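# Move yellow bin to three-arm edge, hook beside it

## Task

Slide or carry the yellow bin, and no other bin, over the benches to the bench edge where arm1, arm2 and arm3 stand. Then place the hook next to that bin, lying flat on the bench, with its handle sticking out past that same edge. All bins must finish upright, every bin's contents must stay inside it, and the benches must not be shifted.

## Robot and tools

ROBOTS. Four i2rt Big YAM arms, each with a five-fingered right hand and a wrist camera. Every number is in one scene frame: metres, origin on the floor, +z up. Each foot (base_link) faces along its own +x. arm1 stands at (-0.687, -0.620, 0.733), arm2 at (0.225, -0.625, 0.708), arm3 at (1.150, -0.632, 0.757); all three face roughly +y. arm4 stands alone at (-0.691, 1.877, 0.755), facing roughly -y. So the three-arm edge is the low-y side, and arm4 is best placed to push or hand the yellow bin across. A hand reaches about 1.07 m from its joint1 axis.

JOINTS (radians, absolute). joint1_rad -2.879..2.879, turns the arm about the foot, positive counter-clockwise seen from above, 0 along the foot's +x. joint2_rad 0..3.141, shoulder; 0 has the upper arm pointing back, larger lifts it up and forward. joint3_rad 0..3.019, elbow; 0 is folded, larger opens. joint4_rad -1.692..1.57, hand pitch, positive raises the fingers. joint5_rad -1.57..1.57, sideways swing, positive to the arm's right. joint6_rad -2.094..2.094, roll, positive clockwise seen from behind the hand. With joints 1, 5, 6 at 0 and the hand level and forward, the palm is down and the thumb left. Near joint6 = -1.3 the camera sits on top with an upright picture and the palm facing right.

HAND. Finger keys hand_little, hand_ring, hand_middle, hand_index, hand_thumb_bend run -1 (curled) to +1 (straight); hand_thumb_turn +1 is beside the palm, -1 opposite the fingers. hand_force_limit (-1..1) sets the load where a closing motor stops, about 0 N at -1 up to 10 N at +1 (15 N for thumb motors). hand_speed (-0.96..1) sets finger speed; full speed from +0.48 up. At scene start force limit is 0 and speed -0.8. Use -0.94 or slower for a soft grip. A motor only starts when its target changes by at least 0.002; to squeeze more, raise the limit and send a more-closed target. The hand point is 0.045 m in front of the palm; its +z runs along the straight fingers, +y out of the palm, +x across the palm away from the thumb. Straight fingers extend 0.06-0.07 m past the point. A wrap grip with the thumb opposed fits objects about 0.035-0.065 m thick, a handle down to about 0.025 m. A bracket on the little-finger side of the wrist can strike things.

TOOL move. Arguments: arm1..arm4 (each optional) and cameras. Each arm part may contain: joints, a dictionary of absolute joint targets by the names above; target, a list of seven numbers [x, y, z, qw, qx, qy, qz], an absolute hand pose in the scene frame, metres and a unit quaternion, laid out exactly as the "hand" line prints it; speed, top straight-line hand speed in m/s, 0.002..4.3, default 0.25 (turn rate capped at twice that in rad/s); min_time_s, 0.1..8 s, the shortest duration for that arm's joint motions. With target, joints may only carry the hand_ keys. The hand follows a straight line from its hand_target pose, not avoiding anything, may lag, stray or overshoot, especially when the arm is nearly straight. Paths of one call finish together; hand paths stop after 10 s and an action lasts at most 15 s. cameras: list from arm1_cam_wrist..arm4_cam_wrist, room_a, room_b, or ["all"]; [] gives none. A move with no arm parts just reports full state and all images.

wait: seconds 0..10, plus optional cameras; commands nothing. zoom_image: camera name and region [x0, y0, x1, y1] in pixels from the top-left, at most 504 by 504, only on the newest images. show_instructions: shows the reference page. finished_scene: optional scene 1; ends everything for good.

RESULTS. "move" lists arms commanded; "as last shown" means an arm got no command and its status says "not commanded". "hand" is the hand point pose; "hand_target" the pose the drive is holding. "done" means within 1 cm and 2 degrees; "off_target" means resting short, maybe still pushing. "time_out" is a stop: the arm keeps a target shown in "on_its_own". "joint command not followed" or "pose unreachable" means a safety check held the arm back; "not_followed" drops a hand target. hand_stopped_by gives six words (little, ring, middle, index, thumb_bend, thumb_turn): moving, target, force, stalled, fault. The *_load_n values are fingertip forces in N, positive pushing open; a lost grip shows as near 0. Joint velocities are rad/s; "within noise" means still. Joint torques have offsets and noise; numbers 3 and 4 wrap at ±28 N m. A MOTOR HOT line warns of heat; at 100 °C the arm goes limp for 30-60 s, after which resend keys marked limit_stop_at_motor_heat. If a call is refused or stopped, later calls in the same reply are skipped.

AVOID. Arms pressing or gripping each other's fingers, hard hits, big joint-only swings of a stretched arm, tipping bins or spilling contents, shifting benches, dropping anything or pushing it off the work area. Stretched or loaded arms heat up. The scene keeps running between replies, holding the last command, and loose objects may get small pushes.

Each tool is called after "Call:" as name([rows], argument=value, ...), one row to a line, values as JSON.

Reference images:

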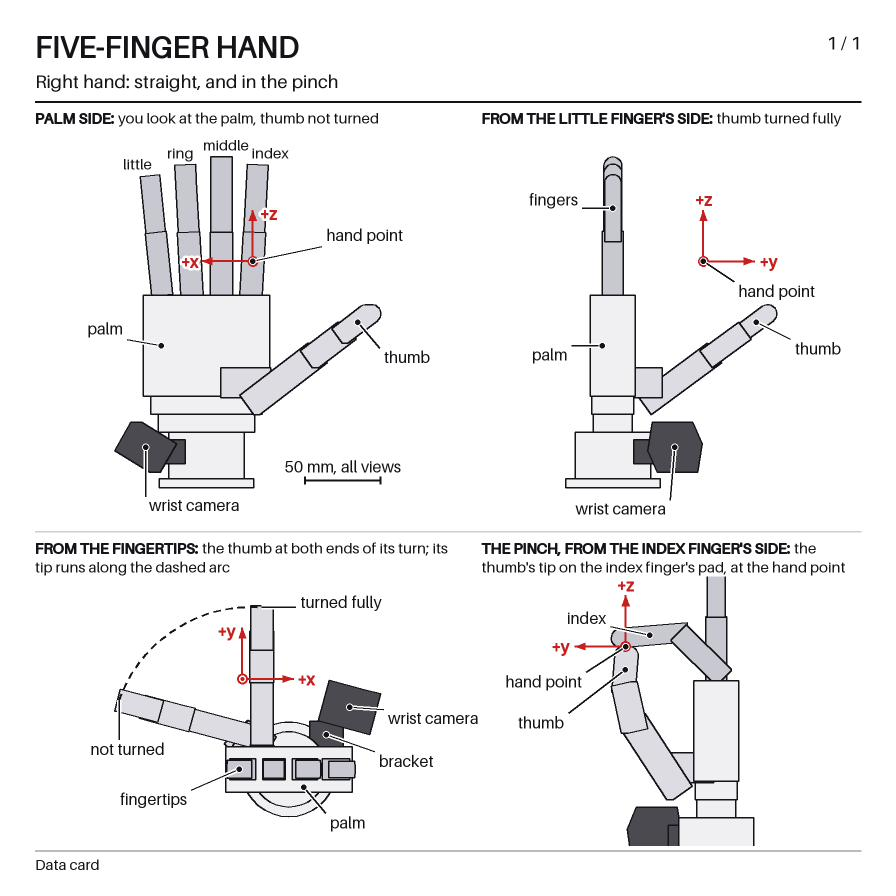

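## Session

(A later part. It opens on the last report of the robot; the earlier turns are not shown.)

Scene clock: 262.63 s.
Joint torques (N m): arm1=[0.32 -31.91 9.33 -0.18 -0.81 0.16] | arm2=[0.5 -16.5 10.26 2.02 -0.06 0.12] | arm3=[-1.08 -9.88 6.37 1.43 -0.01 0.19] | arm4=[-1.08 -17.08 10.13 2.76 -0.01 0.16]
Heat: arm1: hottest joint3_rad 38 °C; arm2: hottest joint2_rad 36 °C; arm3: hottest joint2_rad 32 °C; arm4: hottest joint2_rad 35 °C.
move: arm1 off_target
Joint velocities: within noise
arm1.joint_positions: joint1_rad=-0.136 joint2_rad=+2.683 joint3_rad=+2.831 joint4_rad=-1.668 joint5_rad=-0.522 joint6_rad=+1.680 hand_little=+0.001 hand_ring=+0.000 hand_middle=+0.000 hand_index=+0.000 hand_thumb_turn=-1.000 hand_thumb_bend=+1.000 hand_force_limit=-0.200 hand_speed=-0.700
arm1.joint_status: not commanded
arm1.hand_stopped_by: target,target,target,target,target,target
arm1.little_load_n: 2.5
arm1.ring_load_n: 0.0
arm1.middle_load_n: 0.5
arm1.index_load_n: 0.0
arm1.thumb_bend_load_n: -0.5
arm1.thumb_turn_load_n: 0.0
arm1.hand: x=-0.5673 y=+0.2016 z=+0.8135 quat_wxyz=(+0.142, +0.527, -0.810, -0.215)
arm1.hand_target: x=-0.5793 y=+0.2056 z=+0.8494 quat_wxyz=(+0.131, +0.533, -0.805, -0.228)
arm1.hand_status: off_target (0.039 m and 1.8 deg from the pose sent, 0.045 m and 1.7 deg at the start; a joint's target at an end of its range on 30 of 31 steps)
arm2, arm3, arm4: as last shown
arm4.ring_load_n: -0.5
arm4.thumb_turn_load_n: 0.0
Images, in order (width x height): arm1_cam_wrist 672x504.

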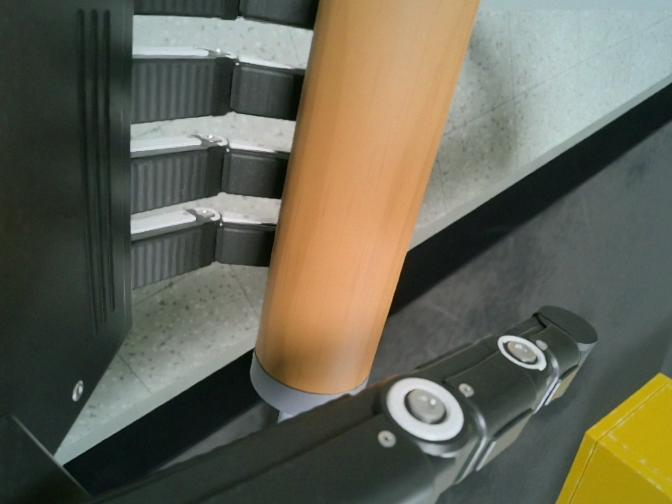

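Call:
move(arm1={"joints": {"hand_little": -0.9, "hand_ring": -0.9, "hand_middle": -0.9, "hand_index": -0.9, "hand_force_limit": 0.0, "hand_speed": -0.85}}, cameras=["arm1_cam_wrist", "room_a"])

Call:
zoom_image(camera="room_a", region=[340, 190, 500, 310])

Scene clock: 265.90 s.
Joint torques (N m): arm1=[0.15 -31.68 9.39 -0.18 -0.83 0.1] | arm2=[0.44 -16.62 10.25 1.99 -0.07 0.11] | arm3=[-1.14 -9.88 6.38 1.43 -0.01 0.19] | arm4=[-0.85 -16.85 10.14 2.67 -0.01 0.17]
Heat: arm1: hottest joint3_rad 38 °C; arm2: hottest joint2_rad 36 °C; arm3: hottest joint2_rad 32 °C; arm4: hottest joint2_rad 35 °C.
move: arm1 off_target
Joint velocities: within noise
arm1.joint_positions: joint1_rad=-0.134 joint2_rad=+2.682 joint3_rad=+2.831 joint4_rad=-1.668 joint5_rad=-0.521 joint6_rad=+1.681 hand_little=-0.789 hand_ring=-0.803 hand_middle=-0.818 hand_index=-0.832 hand_thumb_turn=-1.000 hand_thumb_bend=+1.000 hand_force_limit=+0.000 hand_speed=-0.850
arm1.joint_status: hand_little off_target (ended at -0.789, target -0.900); hand_ring off_target (ended at -0.803, target -0.900); hand_middle off_target (ended at -0.818, target -0.900); hand_index off_target (ended at -0.832, target -0.900); the others done
arm1.hand_stopped_by: force,force,force,force,target,target
arm1.little_load_n: 5.5
arm1.ring_load_n: 5.5
arm1.middle_load_n: 6.0
arm1.index_load_n: 4.5
arm1.thumb_bend_load_n: 0.0
arm1.thumb_turn_load_n: 0.0
arm1.hand: x=-0.5690 y=+0.2020 z=+0.8139 quat_wxyz=(+0.142, +0.527, -0.810, -0.214)
arm1.hand_target: x=-0.5794 y=+0.2056 z=+0.8495 quat_wxyz=(+0.131, +0.533, -0.805, -0.228)
arm1.hand_status: not commanded
arm2, arm3, arm4: as last shown
arm2.thumb_turn_load_n: 0.0
arm3.thumb_turn_load_n: 0.0
arm4.ring_load_n: 0.0
Images, in order (width x height): arm1_cam_wrist 672x504, room_a 672x504.

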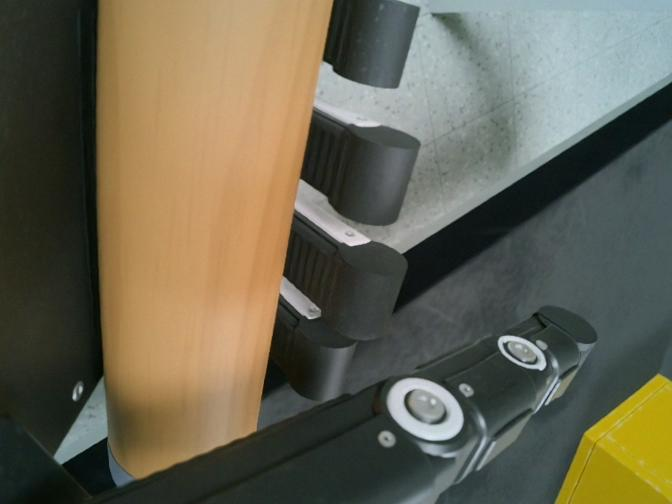

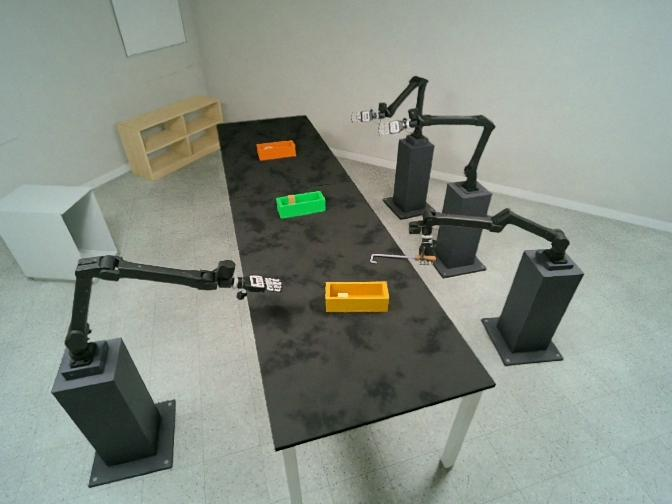

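Scaled by 3.150 from the camera's image (finer frame: 960x720).

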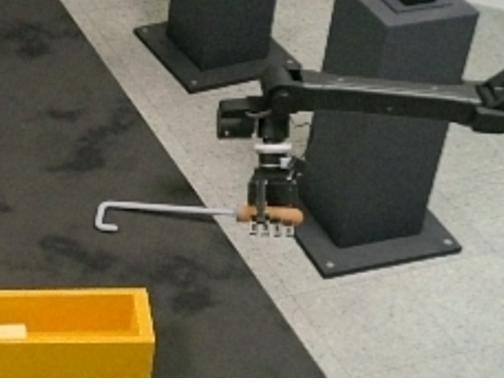

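Call:
move(arm1={"joints": {"hand_little": -1.0, "hand_ring": -1.0, "hand_middle": -1.0, "hand_index": -1.0, "hand_force_limit": 0.9, "hand_speed": -0.9}})

Call:
move(arm1={"joints": {"hand_thumb_bend": -0.9, "hand_force_limit": 0.0, "hand_speed": -0.85}}, cameras=["arm1_cam_wrist"])

Scene clock: 266.73 s.
Joint torques (N m): arm1=[0.09 -31.79 9.4 -0.2 -0.83 0.1] | arm2=[0.44 -16.73 10.25 1.96 -0.08 0.11] | arm3=[-1.2 -9.88 6.37 1.43 -0.01 0.19] | arm4=[-0.91 -16.91 10 2.58 -0.04 0.16]
Heat: arm1: hottest joint2_rad 38 °C; arm2: hottest joint2_rad 36 °C; arm3: hottest joint2_rad 32 °C; arm4: hottest joint2_rad 35 °C.
move: arm1 off_target
Joint velocities: within noise
arm1.joint_positions: joint1_rad=-0.134 joint2_rad=+2.682 joint3_rad=+2.831 joint4_rad=-1.668 joint5_rad=-0.521 joint6_rad=+1.681 hand_little=-0.824 hand_ring=-0.828 hand_middle=-0.843 hand_index=-0.866 hand_thumb_turn=-1.000 hand_thumb_bend=+1.000 hand_force_limit=+0.900 hand_speed=-0.900
arm1.joint_status: hand_little off_target (ended at -0.824, target -1.000); hand_ring off_target (ended at -0.828, target -1.000); hand_middle off_target (ended at -0.843, target -1.000); hand_index off_target (ended at -0.866, target -1.000); the others done
arm1.hand_stopped_by: force,force,force,force,target,target
arm1.little_load_n: 10.0
arm1.ring_load_n: 9.5
arm1.middle_load_n: 10.5
arm1.index_load_n: 10.5
arm1.thumb_bend_load_n: 0.0
arm1.thumb_turn_load_n: 0.0
arm1.hand: x=-0.5690 y=+0.2020 z=+0.8139 quat_wxyz=(+0.142, +0.527, -0.810, -0.214)
arm1.hand_target: x=-0.5794 y=+0.2056 z=+0.8495 quat_wxyz=(+0.131, +0.533, -0.805, -0.228)
arm1.hand_status: not commanded
arm2.joint_positions: joint1_rad=-0.296 joint2_rad=+1.402 joint3_rad=+1.409 joint4_rad=-0.291 joint5_rad=+0.203 joint6_rad=-1.038 hand_little=+1.000 hand_ring=+1.000 hand_middle=+1.000 hand_index=+1.000 hand_thumb_turn=-1.000 hand_thumb_bend=+0.700 hand_force_limit=+0.600 hand_speed=-0.500
arm2.joint_status: not commanded
arm2.hand_stopped_by: target,target,target,target,target,target
arm2.little_load_n: 0.0
arm2.ring_load_n: 0.5
arm2.middle_load_n: 0.0
arm2.index_load_n: -0.5
arm2.thumb_bend_load_n: 0.0
arm2.thumb_turn_load_n: 0.0
arm2.hand: x=+0.4961 y=-0.0476 z=+1.1054 quat_wxyz=(-0.415, +0.764, +0.222, +0.442)
arm2.hand_target: x=+0.4967 y=-0.0507 z=+1.0993 quat_wxyz=(-0.412, +0.768, +0.221, +0.437)
arm2.hand_status: not commanded
arm3, arm4: as last shown
arm4.ring_load_n: -0.5
arm4.middle_load_n: -0.5
arm4.thumb_turn_load_n: -0.5
pictures: none

Scene clock: 274.57 s.
Joint torques (N m): arm1=[0.03 -31.85 9.39 -0.18 -0.82 0.1] | arm2=[0.38 -16.5 10.25 2 -0.07 0.12] | arm3=[-1.14 -9.88 6.37 1.43 -0.01 0.19] | arm4=[-0.85 -16.97 10.21 2.61 -0.04 0.17]
Heat: arm1: hottest joint2_rad 40 °C; arm2: hottest joint2_rad 36 °C; arm3: hottest joint2_rad 32 °C; arm4: hottest joint2_rad 35 °C.
move: arm1 off_target
Joint velocities: within noise
arm1.joint_positions: joint1_rad=-0.134 joint2_rad=+2.682 joint3_rad=+2.831 joint4_rad=-1.668 joint5_rad=-0.521 joint6_rad=+1.681 hand_little=-0.824 hand_ring=-0.828 hand_middle=-0.843 hand_index=-0.866 hand_thumb_turn=-1.000 hand_thumb_bend=+0.489 hand_force_limit=+0.000 hand_speed=-0.850
arm1.joint_status: hand_thumb_bend off_target (ended at +0.489, target -0.900); the others done
arm1.hand_stopped_by: force,force,force,force,force,target
arm1.little_load_n: 10.0
arm1.ring_load_n: 9.5
arm1.middle_load_n: 10.5
arm1.index_load_n: 10.5
arm1.thumb_bend_load_n: 8.0
arm1.thumb_turn_load_n: 0.5
arm1.hand: x=-0.5690 y=+0.2020 z=+0.8139 quat_wxyz=(+0.142, +0.527, -0.810, -0.214)
arm1.hand_target: x=-0.5794 y=+0.2056 z=+0.8495 quat_wxyz=(+0.131, +0.533, -0.805, -0.228)
arm1.hand_status: not commanded
arm2, arm3, arm4: as last shown
arm2.ring_load_n: 0.0
arm2.index_load_n: 0.0
arm3.thumb_turn_load_n: 0.5
arm4.ring_load_n: 0.0
arm4.middle_load_n: 0.0
arm4.index_load_n: -0.5
Images, in order (width x height): arm1_cam_wrist 672x504.

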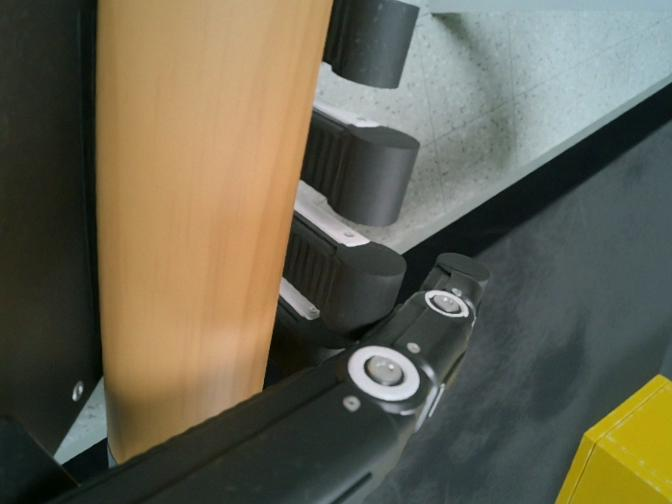

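Call:
move(arm1={"target": [-0.575, 0.14, 0.94, 0.1448, 0.5399, -0.8004, -0.2145], "speed": 0.12}, cameras=["arm1_cam_wrist", "room_a", "room_b"])

Call:
zoom_image(camera="room_b", region=[110, 180, 250, 320])

Call:
zoom_image(camera="room_a", region=[300, 170, 500, 340])

Scene clock: 278.37 s.
Joint torques (N m): arm1=[-2.14 -28.63 8.59 -0.02 -0.84 -0.15] | arm2=[0.44 -16.5 10.29 1.99 -0.06 0.12] | arm3=[-1.14 -9.88 6.38 1.44 -0.01 0.19] | arm4=[-0.56 -17.32 10.24 2.74 -0.03 0.14]
Heat: arm1: hottest joint2_rad 40 °C; arm2: hottest joint2_rad 36 °C; arm3: hottest joint2_rad 32 °C; arm4: hottest joint3_rad 36 °C.
move: arm1 off_target
Joint velocities: within noise
arm1.joint_positions: joint1_rad=-0.141 joint2_rad=+2.355 joint3_rad=+2.475 joint4_rad=-1.673 joint5_rad=-0.521 joint6_rad=+1.647 hand_little=-0.824 hand_ring=-0.829 hand_middle=-0.843 hand_index=-0.867 hand_thumb_turn=-1.000 hand_thumb_bend=+0.489 hand_force_limit=+0.000 hand_speed=-0.850
arm1.joint_status: not commanded
arm1.hand_stopped_by: force,force,force,force,force,target
arm1.little_load_n: 0.0
arm1.ring_load_n: 0.0
arm1.middle_load_n: 9.5
arm1.index_load_n: 3.5
arm1.thumb_bend_load_n: 7.5
arm1.thumb_turn_load_n: 0.5
arm1.hand: x=-0.5847 y=+0.1432 z=+0.9155 quat_wxyz=(+0.151, +0.535, -0.805, -0.207)
arm1.hand_target: x=-0.5756 y=+0.1397 z=+0.9394 quat_wxyz=(+0.138, +0.537, -0.802, -0.221)
arm1.hand_status: off_target (0.027 m and 1.3 deg from the pose sent, 0.141 m and 1.8 deg at the start; a joint's target at an end of its range on 53 of 54 steps)
arm2, arm3: as last shown
arm2.thumb_turn_load_n: 0.5
arm3.thumb_turn_load_n: 0.0
arm4.joint_positions: joint1_rad=+0.057 joint2_rad=+1.989 joint3_rad=+1.579 joint4_rad=+0.107 joint5_rad=+0.012 joint6_rad=-0.004 hand_little=+1.000 hand_ring=+1.000 hand_middle=+1.000 hand_index=+1.000 hand_thumb_turn=+1.000 hand_thumb_bend=+1.000 hand_force_limit=+0.000 hand_speed=-0.800
arm4.joint_status: not commanded
arm4.hand_stopped_by: target,target,target,target,target,target
arm4.little_load_n: 0.0
arm4.ring_load_n: 0.0
arm4.middle_load_n: -0.5
arm4.index_load_n: 0.0
arm4.thumb_bend_load_n: 0.0
arm4.thumb_turn_load_n: 0.0
arm4.hand: x=-0.6447 y=+1.0508 z=+0.9102 quat_wxyz=(-0.001, +0.007, -0.807, +0.591)
arm4.hand_target: x=-0.6521 y=+1.0501 z=+0.9198 quat_wxyz=(+0.000, +0.000, -0.800, +0.600)
arm4.hand_status: not commanded
Images, in order (width x height): arm1_cam_wrist 672x504, room_a 672x504, room_b 672x504.

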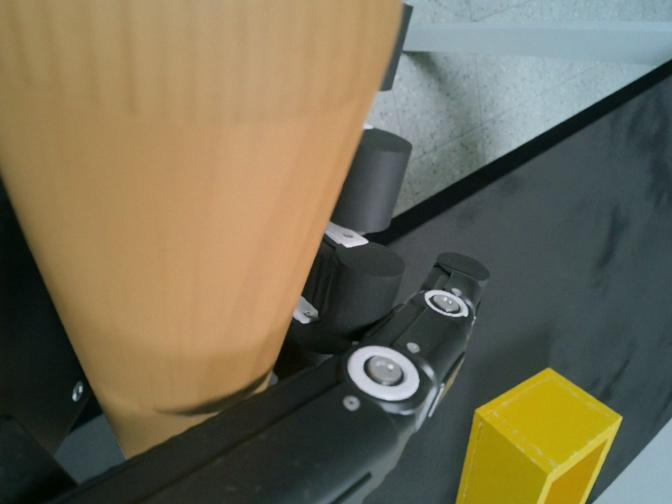

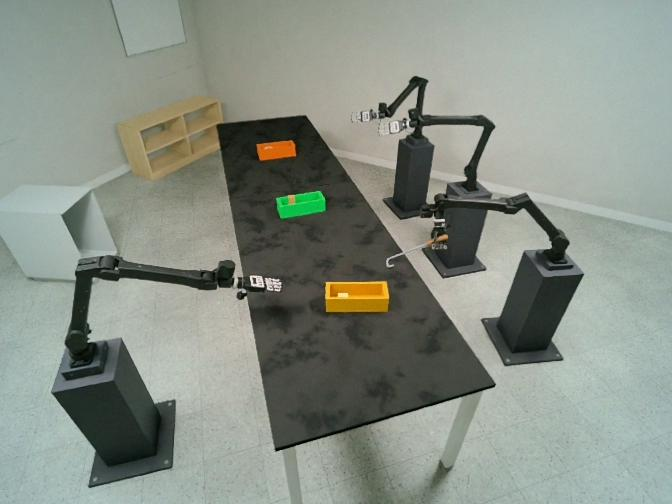

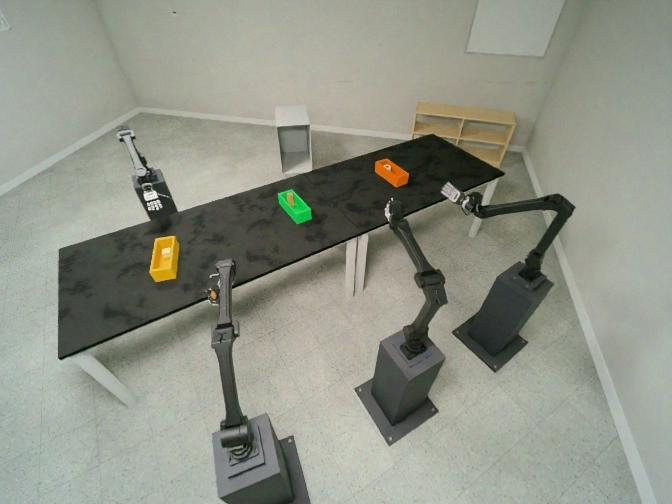

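Scaled by 3.600 from the camera's image (finer frame: 960x720).

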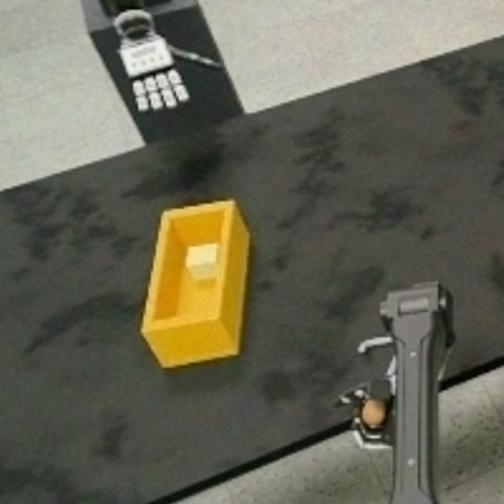

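Scaled by 2.520 from the camera's image (finer frame: 960x720).

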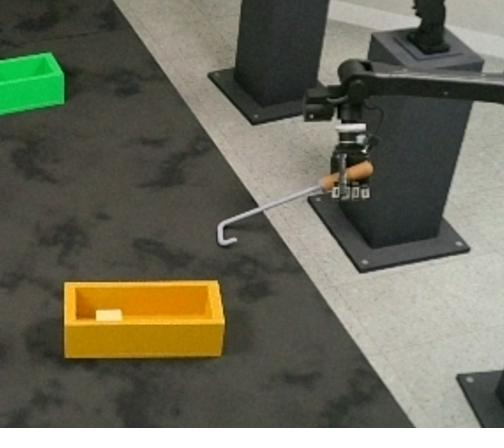

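Call:
move(arm1={"joints": {"joint1_rad": 0.0, "joint2_rad": 1.9, "joint3_rad": 2.1, "joint4_rad": -1.0, "joint5_rad": 0.2, "joint6_rad": 1.0}, "min_time_s": 5}, cameras=["arm1_cam_wrist", "room_a", "room_b"])

Call:
zoom_image(camera="room_a", region=[340, 130, 540, 300])

Scene clock: 285.90 s.
Joint torques (N m): arm1=[0.15 -27.69 10.43 2.56 -0.07 0.23] | arm2=[0.5 -16.44 10.26 1.98 -0.06 0.11] | arm3=[-1.14 -9.88 6.37 1.43 -0.01 0.19] | arm4=[-0.91 -17.2 10.13 2.74 -0.03 0.14]
Heat: arm1: hottest joint2_rad 41 °C; arm2: hottest joint2_rad 35 °C; arm3: hottest joint2_rad 32 °C; arm4: hottest joint3_rad 36 °C.
move: arm1 done
Joint velocities: within noise
arm1.joint_positions: joint1_rad=-0.014 joint2_rad=+1.958 joint3_rad=+2.084 joint4_rad=-1.038 joint5_rad=+0.201 joint6_rad=+0.983 hand_little=-0.824 hand_ring=-0.829 hand_middle=-0.843 hand_index=-0.866 hand_thumb_turn=-1.000 hand_thumb_bend=+0.489 hand_force_limit=+0.000 hand_speed=-0.850
arm1.joint_status: all done
arm1.hand_stopped_by: force,force,force,force,force,target
arm1.little_load_n: 0.0
arm1.ring_load_n: 0.0
arm1.middle_load_n: 9.0
arm1.index_load_n: 7.5
arm1.thumb_bend_load_n: 7.5
arm1.thumb_turn_load_n: 1.0
arm1.hand: x=-0.5616 y=+0.1413 z=+1.0117 quat_wxyz=(-0.334, +0.764, -0.551, -0.034)
arm1.hand_target: x=-0.5727 y=+0.1444 z=+1.0712 quat_wxyz=(-0.380, +0.744, -0.546, -0.062)
arm1.hand_status: not commanded
arm2, arm3, arm4: as last shown
arm3.thumb_turn_load_n: 0.5
arm4.middle_load_n: 0.0
Images, in order (width x height): arm1_cam_wrist 672x504, room_a 672x504, room_b 672x504.

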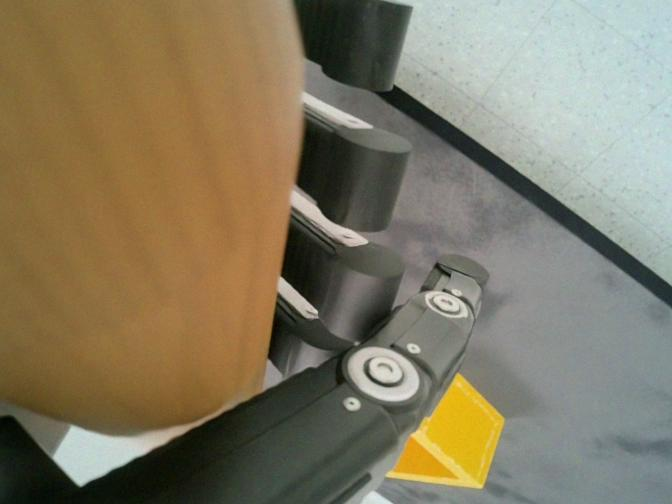

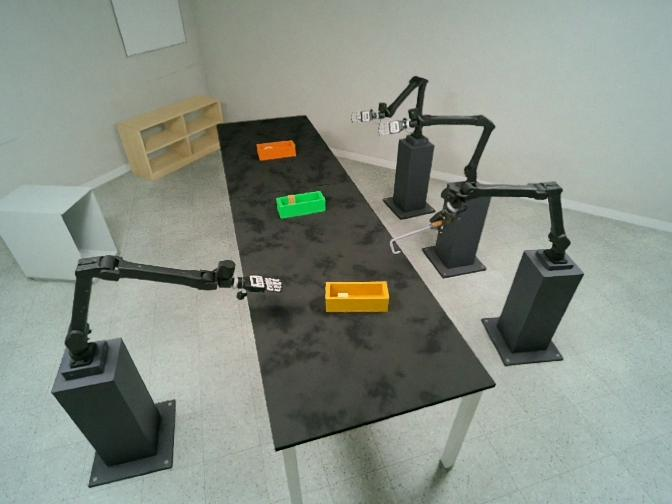

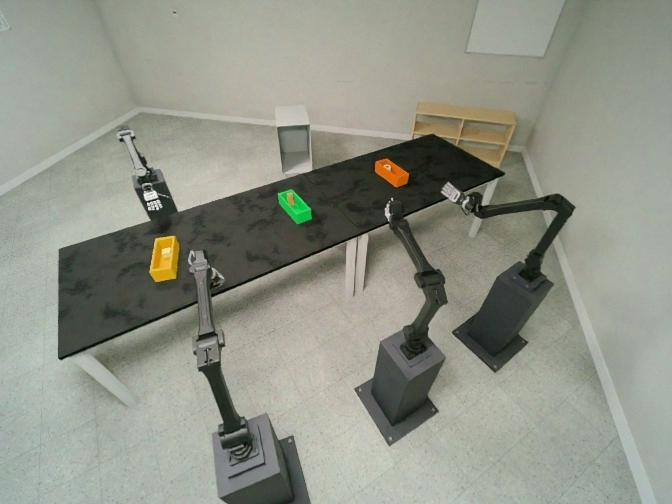

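Scaled by 2.520 from the camera's image (finer frame: 960x720).

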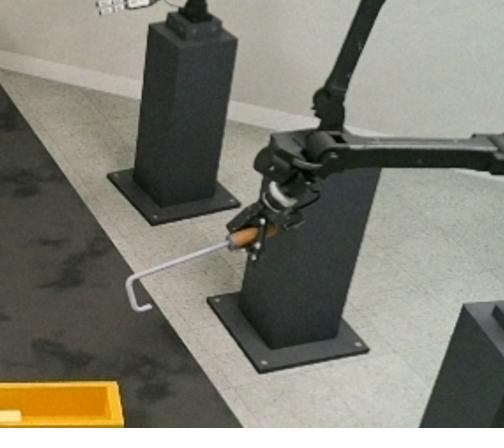

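Call:
move(arm1={"joints": {"joint1_rad": 0.2, "joint2_rad": 1.88, "joint3_rad": 1.75, "joint4_rad": -0.3, "joint5_rad": 0.9, "joint6_rad": 0.45}, "min_time_s": 4}, cameras=["arm1_cam_wrist", "room_a"])

Call:
zoom_image(camera="room_a", region=[340, 130, 540, 300])

Scene clock: 290.70 s.
Joint torques (N m): arm1=[0.09 -27.93 10.47 2.92 0.52 0.41] | arm2=[0.56 -16.5 10.26 1.98 -0.07 0.12] | arm3=[-1.14 -9.93 6.37 1.43 -0.01 0.19] | arm4=[-0.73 -16.97 10.1 2.73 -0.04 0.17]
Heat: arm1: hottest joint2_rad 42 °C; arm2: hottest joint2_rad 35 °C; arm3: hottest joint2_rad 32 °C; arm4: hottest joint3_rad 36 °C.
move: arm1 off_target
Joint velocities: within noise
arm1.joint_positions: joint1_rad=+0.187 joint2_rad=+1.943 joint3_rad=+1.732 joint4_rad=-0.342 joint5_rad=+0.892 joint6_rad=+0.414 hand_little=-0.824 hand_ring=-0.829 hand_middle=-0.843 hand_index=-0.866 hand_thumb_turn=-1.000 hand_thumb_bend=+0.489 hand_force_limit=+0.000 hand_speed=-0.850
arm1.joint_status: joint6_rad off_target (ended at +0.414, target +0.450); the others done
arm1.hand_stopped_by: force,force,force,force,force,target
arm1.little_load_n: 0.0
arm1.ring_load_n: 0.0
arm1.middle_load_n: 9.5
arm1.index_load_n: 6.5
arm1.thumb_bend_load_n: 7.5
arm1.thumb_turn_load_n: 1.0
arm1.hand: x=-0.5706 y=+0.1564 z=+0.9503 quat_wxyz=(-0.508, +0.728, -0.366, +0.279)
arm1.hand_target: x=-0.5807 y=+0.1615 z=+1.0171 quat_wxyz=(-0.557, +0.690, -0.392, +0.245)
arm1.hand_status: not commanded
arm2, arm4: as last shown
arm3.joint_positions: joint1_rad=+0.251 joint2_rad=+1.533 joint3_rad=+0.931 joint4_rad=+0.618 joint5_rad=+0.327 joint6_rad=-1.233 hand_little=+1.000 hand_ring=+1.000 hand_middle=+1.000 hand_index=+1.000 hand_thumb_turn=-1.000 hand_thumb_bend=+0.600 hand_force_limit=+0.500 hand_speed=-0.600
arm3.joint_status: not commanded
arm3.hand_stopped_by: target,target,target,target,target,target
arm3.little_load_n: 0.0
arm3.ring_load_n: 0.0
arm3.middle_load_n: 0.0
arm3.index_load_n: 0.0
arm3.thumb_bend_load_n: 0.0
arm3.thumb_turn_load_n: 0.0
arm3.hand: x=+1.0548 y=+0.0018 z=+1.0102 quat_wxyz=(-0.583, +0.575, +0.399, +0.412)
arm3.hand_target: x=+1.0501 y=-0.0001 z=+1.0000 quat_wxyz=(-0.579, +0.579, +0.406, +0.406)
arm3.hand_status: not commanded
Images, in order (width x height): arm1_cam_wrist 672x504, room_a 672x504.

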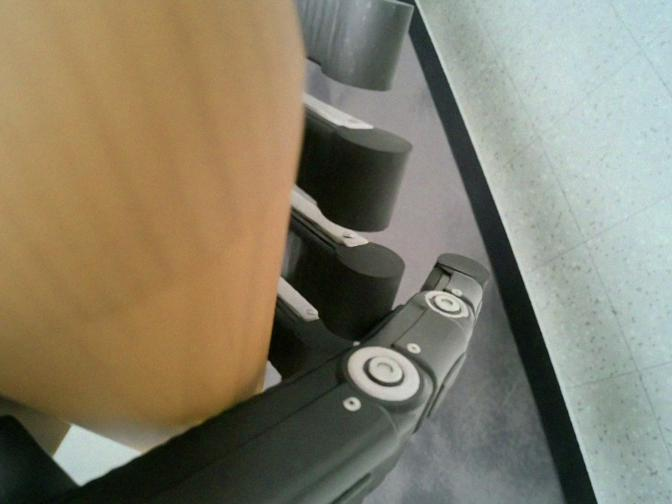

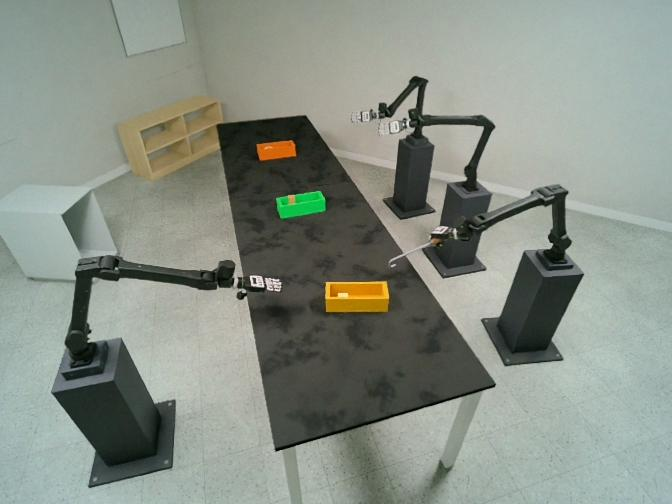

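Scaled by 2.520 from the camera's image (finer frame: 960x720).

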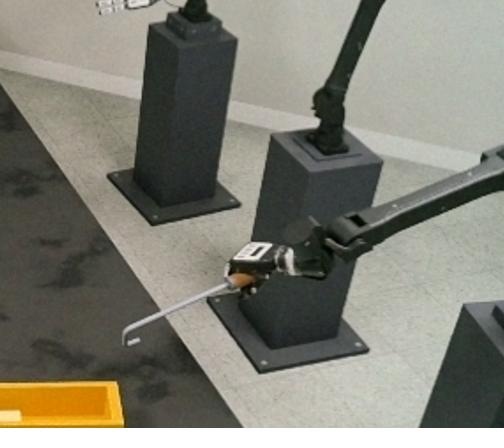

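Call:
move(arm1={"joints": {"joint1_rad": 0.28, "joint2_rad": 1.80, "joint3_rad": 1.60, "joint4_rad": 0.2, "joint5_rad": 1.3, "joint6_rad": -0.05}, "min_time_s": 4}, cameras=["arm1_cam_wrist", "room_a", "room_b"])

Call:
zoom_image(camera="room_a", region=[340, 130, 540, 300])

Call:
zoom_image(camera="room_b", region=[110, 180, 290, 340])

Scene clock: 295.73 s.
Joint torques (N m): arm1=[0.38 -25.88 10.09 2.7 0.24 0.39] | arm2=[0.38 -16.44 10.24 1.99 -0.07 0.12] | arm3=[-1.14 -9.88 6.37 1.43 -0.01 0.19] | arm4=[-0.79 -17.55 10.19 2.62 0 0.16]
Heat: arm1: hottest joint2_rad 42 °C; arm2: hottest joint2_rad 35 °C; arm3: hottest joint2_rad 32 °C; arm4: hottest joint3_rad 36 °C.
move: arm1 off_target
Joint velocities: within noise
arm1.joint_positions: joint1_rad=+0.265 joint2_rad=+1.858 joint3_rad=+1.584 joint4_rad=+0.160 joint5_rad=+1.294 joint6_rad=-0.086 hand_little=-0.824 hand_ring=-0.829 hand_middle=-0.843 hand_index=-0.866 hand_thumb_turn=-1.000 hand_thumb_bend=+0.489 hand_force_limit=+0.000 hand_speed=-0.850
arm1.joint_status: joint6_rad off_target (ended at -0.087, target -0.050); the others done
arm1.hand_stopped_by: force,force,force,force,force,target
arm1.little_load_n: 0.0
arm1.ring_load_n: 0.5
arm1.middle_load_n: 9.0
arm1.index_load_n: 4.5
arm1.thumb_bend_load_n: 8.0
arm1.thumb_turn_load_n: 1.0
arm1.hand: x=-0.5647 y=+0.0987 z=+1.0240 quat_wxyz=(-0.530, +0.626, -0.350, +0.452)
arm1.hand_target: x=-0.5754 y=+0.0961 z=+1.0783 quat_wxyz=(-0.572, +0.592, -0.385, +0.416)
arm1.hand_status: not commanded
arm2, arm3, arm4: as last shown
Images, in order (width x height): arm1_cam_wrist 672x504, room_a 672x504, room_b 672x504.

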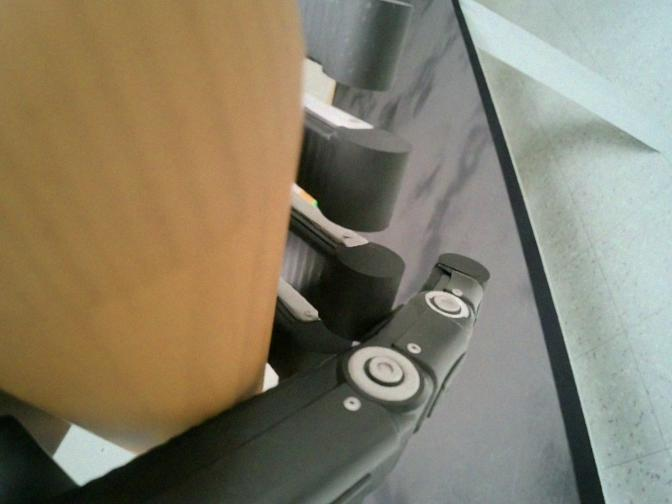

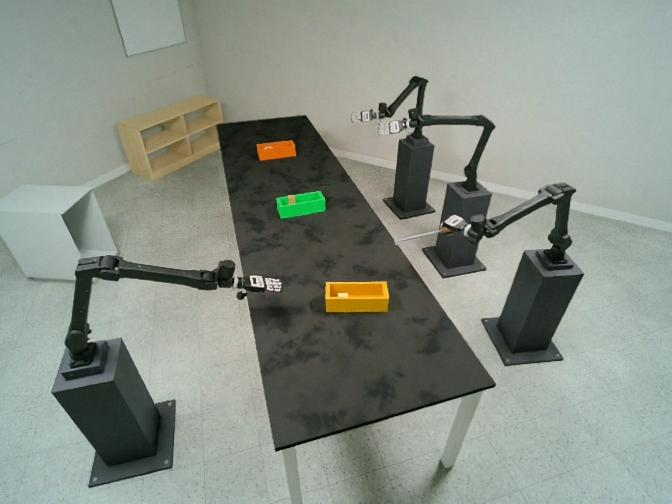

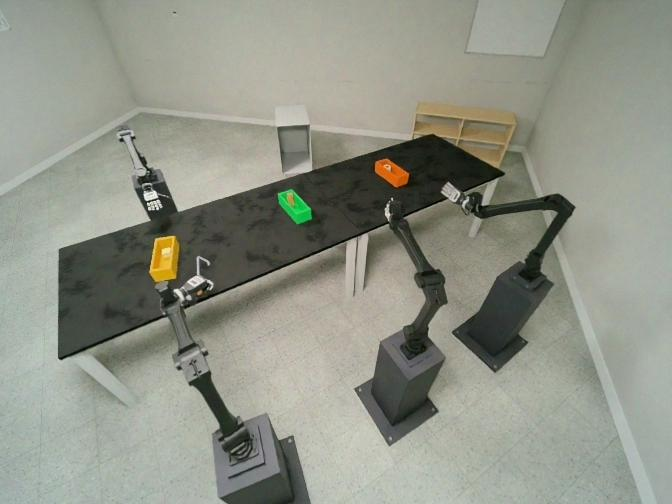

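Scaled by 2.520 from the camera's image (finer frame: 960x720).

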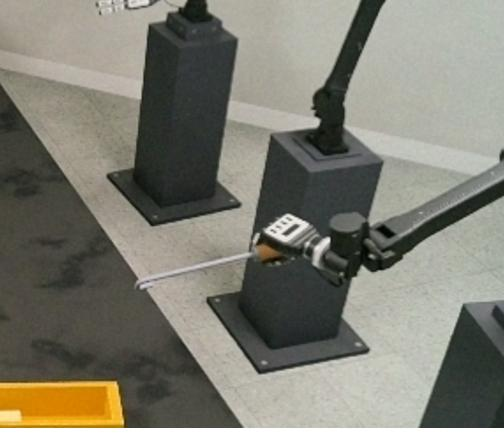

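Scaled by 2.800 from the camera's image (finer frame: 960x720).

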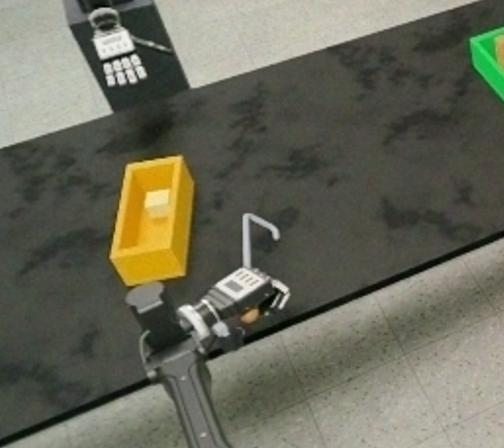

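Call:
move(arm1={"target": [-0.735, 0.19, 1.02, -0.6272, 0.5964, -0.3799, 0.3265], "speed": 0.15}, cameras=["arm1_cam_wrist", "room_a", "room_b"])

Call:
zoom_image(camera="room_a", region=[300, 180, 500, 350])

Call:
zoom_image(camera="room_b", region=[90, 200, 230, 320])

Scene clock: 299.83 s.
Joint torques (N m): arm1=[-0.15 -24.76 14.46 2.58 0.25 0.58] | arm2=[0.5 -16.56 10.3 1.99 -0.06 0.12] | arm3=[-1.14 -9.88 6.37 1.43 -0.01 0.19] | arm4=[-1.03 -17.2 10.06 2.65 -0.01 0.13]
Heat: arm1: hottest joint2_rad 42 °C; arm2: hottest joint2_rad 35 °C; arm3: hottest joint2_rad 32 °C; arm4: hottest joint3_rad 36 °C.
move: arm1 off_target
Joint velocities: within noise
arm1.joint_positions: joint1_rad=+0.464 joint2_rad=+2.063 joint3_rad=+1.741 joint4_rad=+0.204 joint5_rad=+1.322 joint6_rad=+0.030 hand_little=-0.824 hand_ring=-0.829 hand_middle=-0.843 hand_index=-0.866 hand_thumb_turn=-1.000 hand_thumb_bend=+0.489 hand_force_limit=+0.000 hand_speed=-0.850
arm1.joint_status: not commanded
arm1.hand_stopped_by: force,force,force,force,force,target
arm1.little_load_n: 0.0
arm1.ring_load_n: 0.0
arm1.middle_load_n: 9.0
arm1.index_load_n: 4.0
arm1.thumb_bend_load_n: 8.0
arm1.thumb_turn_load_n: 1.0
arm1.hand: x=-0.7262 y=+0.1693 z=+0.9661 quat_wxyz=(-0.589, +0.636, -0.330, +0.374)
arm1.hand_target: x=-0.7341 y=+0.1841 z=+1.0206 quat_wxyz=(-0.628, +0.596, -0.379, +0.326)
arm1.hand_status: off_target (0.058 m and 10.1 deg from the pose sent, 0.193 m and 18.9 deg at the start)
arm2, arm3, arm4: as last shown
arm2.index_load_n: 0.5
arm2.thumb_turn_load_n: 0.0
arm3.thumb_turn_load_n: 0.5
arm4.middle_load_n: -0.5
Images, in order (width x height): arm1_cam_wrist 672x504, room_a 672x504, room_b 672x504.

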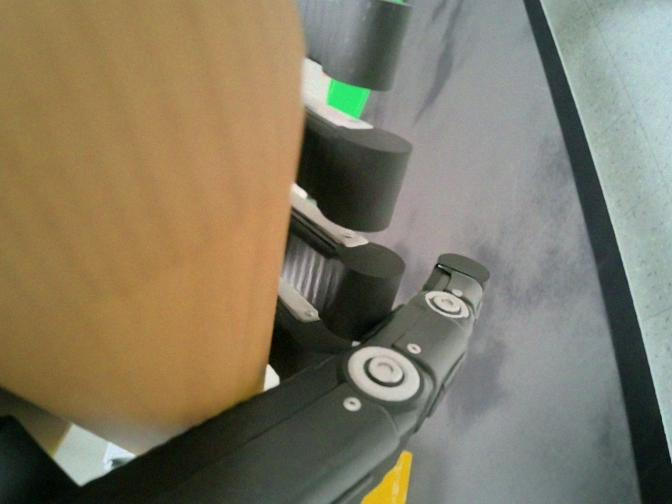

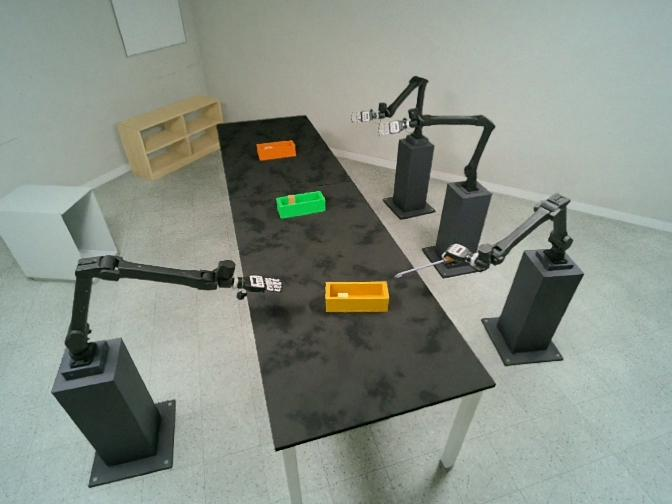

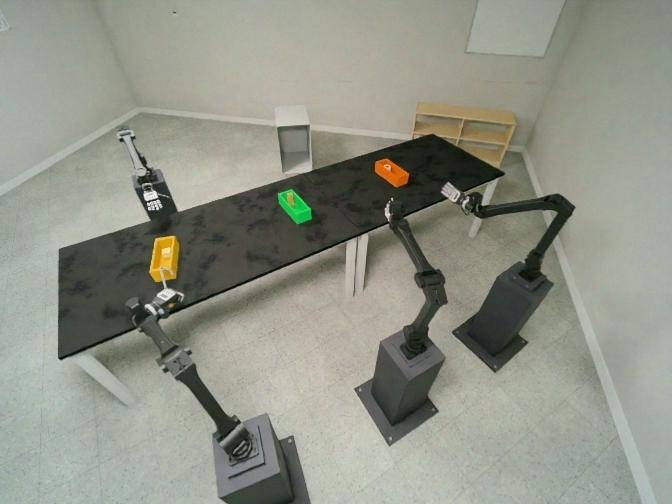

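Scaled by 2.520 from the camera's image (finer frame: 960x720).

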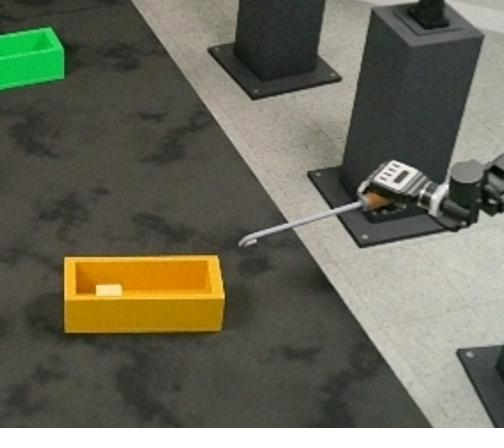

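Scaled by 3.600 from the camera's image (finer frame: 960x720).

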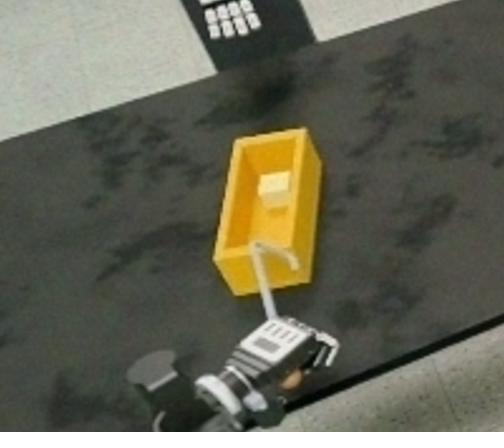

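Call:
move(arm1={"target": [-0.746, 0.195, 1.012, -0.5416, 0.667, -0.347, 0.370], "speed": 0.1})

Scene clock: 305.47 s.
Joint torques (N m): arm1=[-0.21 -25.93 14.93 1.46 0.72 0.53] | arm2=[0.44 -16.62 10.25 1.99 -0.06 0.11] | arm3=[-1.14 -9.88 6.37 1.43 -0.01 0.19] | arm4=[-0.85 -17.03 10.03 2.58 0.02 0.12]
Heat: arm1: hottest joint2_rad 42 °C; arm2: hottest joint2_rad 35 °C; arm3: hottest joint2_rad 32 °C; arm4: hottest joint3_rad 36 °C.
move: arm1 off_target
Joint velocities: within noise
arm1.joint_positions: joint1_rad=+0.464 joint2_rad=+2.162 joint3_rad=+2.084 joint4_rad=-0.592 joint5_rad=+1.315 joint6_rad=+0.398 hand_little=-0.824 hand_ring=-0.829 hand_middle=-0.843 hand_index=-0.866 hand_thumb_turn=-1.000 hand_thumb_bend=+0.489 hand_force_limit=+0.000 hand_speed=-0.850
arm1.joint_status: not commanded
arm1.hand_stopped_by: force,force,force,force,force,target
arm1.little_load_n: 0.5
arm1.ring_load_n: 0.0
arm1.middle_load_n: 9.5
arm1.index_load_n: 4.0
arm1.thumb_bend_load_n: 7.5
arm1.thumb_turn_load_n: 1.0
arm1.hand: x=-0.7342 y=+0.1776 z=+0.9671 quat_wxyz=(-0.507, +0.696, -0.307, +0.406)
arm1.hand_target: x=-0.7452 y=+0.1903 z=+1.0123 quat_wxyz=(-0.545, +0.668, -0.346, +0.370)
arm1.hand_status: off_target (0.050 m and 8.0 deg from the pose sent, 0.056 m and 6.7 deg at the start)
arm2, arm3, arm4: as last shown
arm2.index_load_n: 0.0
arm2.thumb_turn_load_n: 0.5
arm3.index_load_n: -0.5
arm3.thumb_turn_load_n: 0.0
arm4.middle_load_n: 0.0
pictures: none

Call:
move(arm1={"target": [-0.746, 0.185, 1.03, -0.6686, 0.5496, -0.4450, 0.2302], "speed": 0.1}, cameras=["room_a", "room_b"])

Call:
zoom_image(camera="room_a", region=[300, 180, 500, 350])

Call:
zoom_image(camera="room_b", region=[90, 200, 230, 320])

Scene clock: 309.37 s.
Joint torques (N m): arm1=[-0.03 -28.69 9.92 2.81 0.05 0.5] | arm2=[0.32 -16.5 10.26 1.98 -0.07 0.11] | arm3=[-1.14 -9.93 6.37 1.43 -0.01 0.19] | arm4=[-0.5 -17.03 10.03 2.73 0.01 0.15]
Heat: arm1: hottest joint2_rad 42 °C; arm2: hottest joint2_rad 35 °C; arm3: hottest joint2_rad 32 °C; arm4: hottest joint3_rad 36 °C.
move: arm1 off_target
Joint velocities: within noise
arm1.joint_positions: joint1_rad=+0.464 joint2_rad=+2.063 joint3_rad=+1.721 joint4_rad=+0.216 joint5_rad=+1.301 joint6_rad=+0.318 hand_little=-0.824 hand_ring=-0.829 hand_middle=-0.843 hand_index=-0.866 hand_thumb_turn=-1.000 hand_thumb_bend=+0.489 hand_force_limit=+0.000 hand_speed=-0.850
arm1.joint_status: not commanded
arm1.hand_stopped_by: force,force,force,force,force,target
arm1.little_load_n: 0.0
arm1.ring_load_n: 0.0
arm1.middle_load_n: 9.5
arm1.index_load_n: 4.5
arm1.thumb_bend_load_n: 7.5
arm1.thumb_turn_load_n: 1.0
arm1.hand: x=-0.7365 y=+0.1839 z=+0.9668 quat_wxyz=(-0.636, +0.589, -0.411, +0.281)
arm1.hand_target: x=-0.7449 y=+0.1825 z=+1.0294 quat_wxyz=(-0.668, +0.550, -0.445, +0.230)
arm1.hand_status: off_target (0.064 m and 9.1 deg from the pose sent, 0.065 m and 35.9 deg at the start)
arm2.joint_positions: joint1_rad=-0.296 joint2_rad=+1.402 joint3_rad=+1.409 joint4_rad=-0.291 joint5_rad=+0.203 joint6_rad=-1.038 hand_little=+1.000 hand_ring=+1.000 hand_middle=+1.000 hand_index=+1.000 hand_thumb_turn=-1.000 hand_thumb_bend=+0.700 hand_force_limit=+0.600 hand_speed=-0.500
arm2.joint_status: not commanded
arm2.hand_stopped_by: target,target,target,target,target,target
arm2.little_load_n: 0.0
arm2.ring_load_n: 0.0
arm2.middle_load_n: 0.0
arm2.index_load_n: 0.0
arm2.thumb_bend_load_n: 0.0
arm2.thumb_turn_load_n: 0.0
arm2.hand: x=+0.4961 y=-0.0476 z=+1.1054 quat_wxyz=(-0.415, +0.764, +0.222, +0.442)
arm2.hand_target: x=+0.4967 y=-0.0507 z=+1.0993 quat_wxyz=(-0.412, +0.768, +0.221, +0.437)
arm2.hand_status: not commanded
arm3, arm4: as last shown
arm3.index_load_n: 0.5
arm3.thumb_turn_load_n: 0.5
Images, in order (width x height): room_a 672x504, room_b 672x504.

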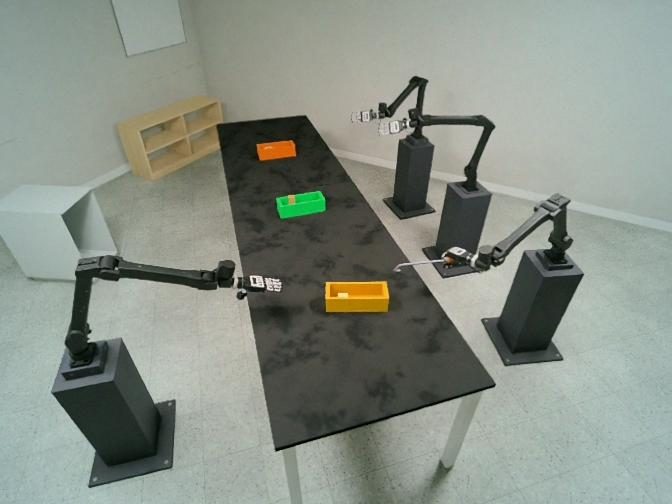

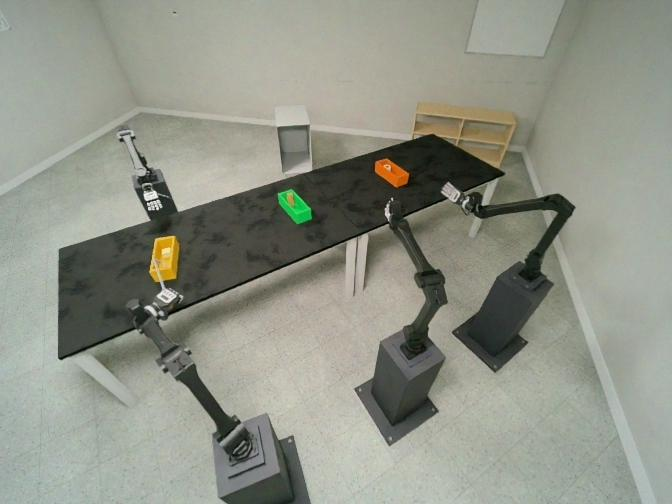

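Scaled by 2.520 from the camera's image (finer frame: 960x720).

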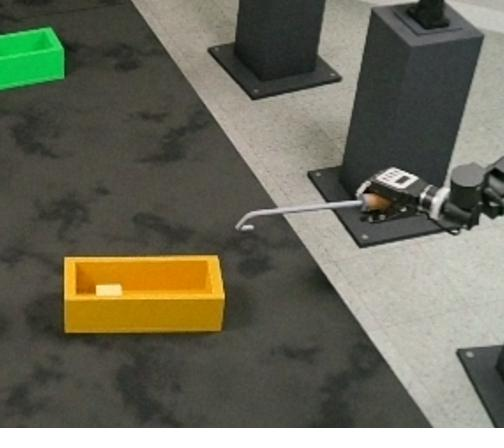

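Scaled by 3.600 from the camera's image (finer frame: 960x720).

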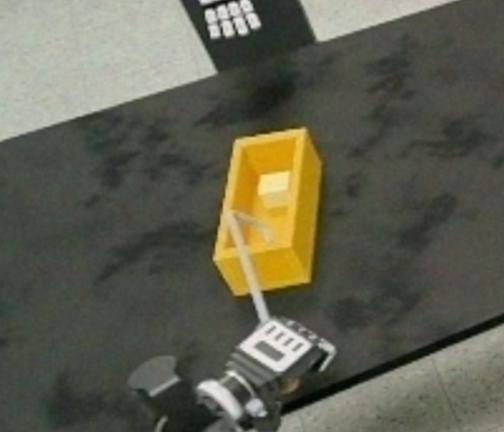

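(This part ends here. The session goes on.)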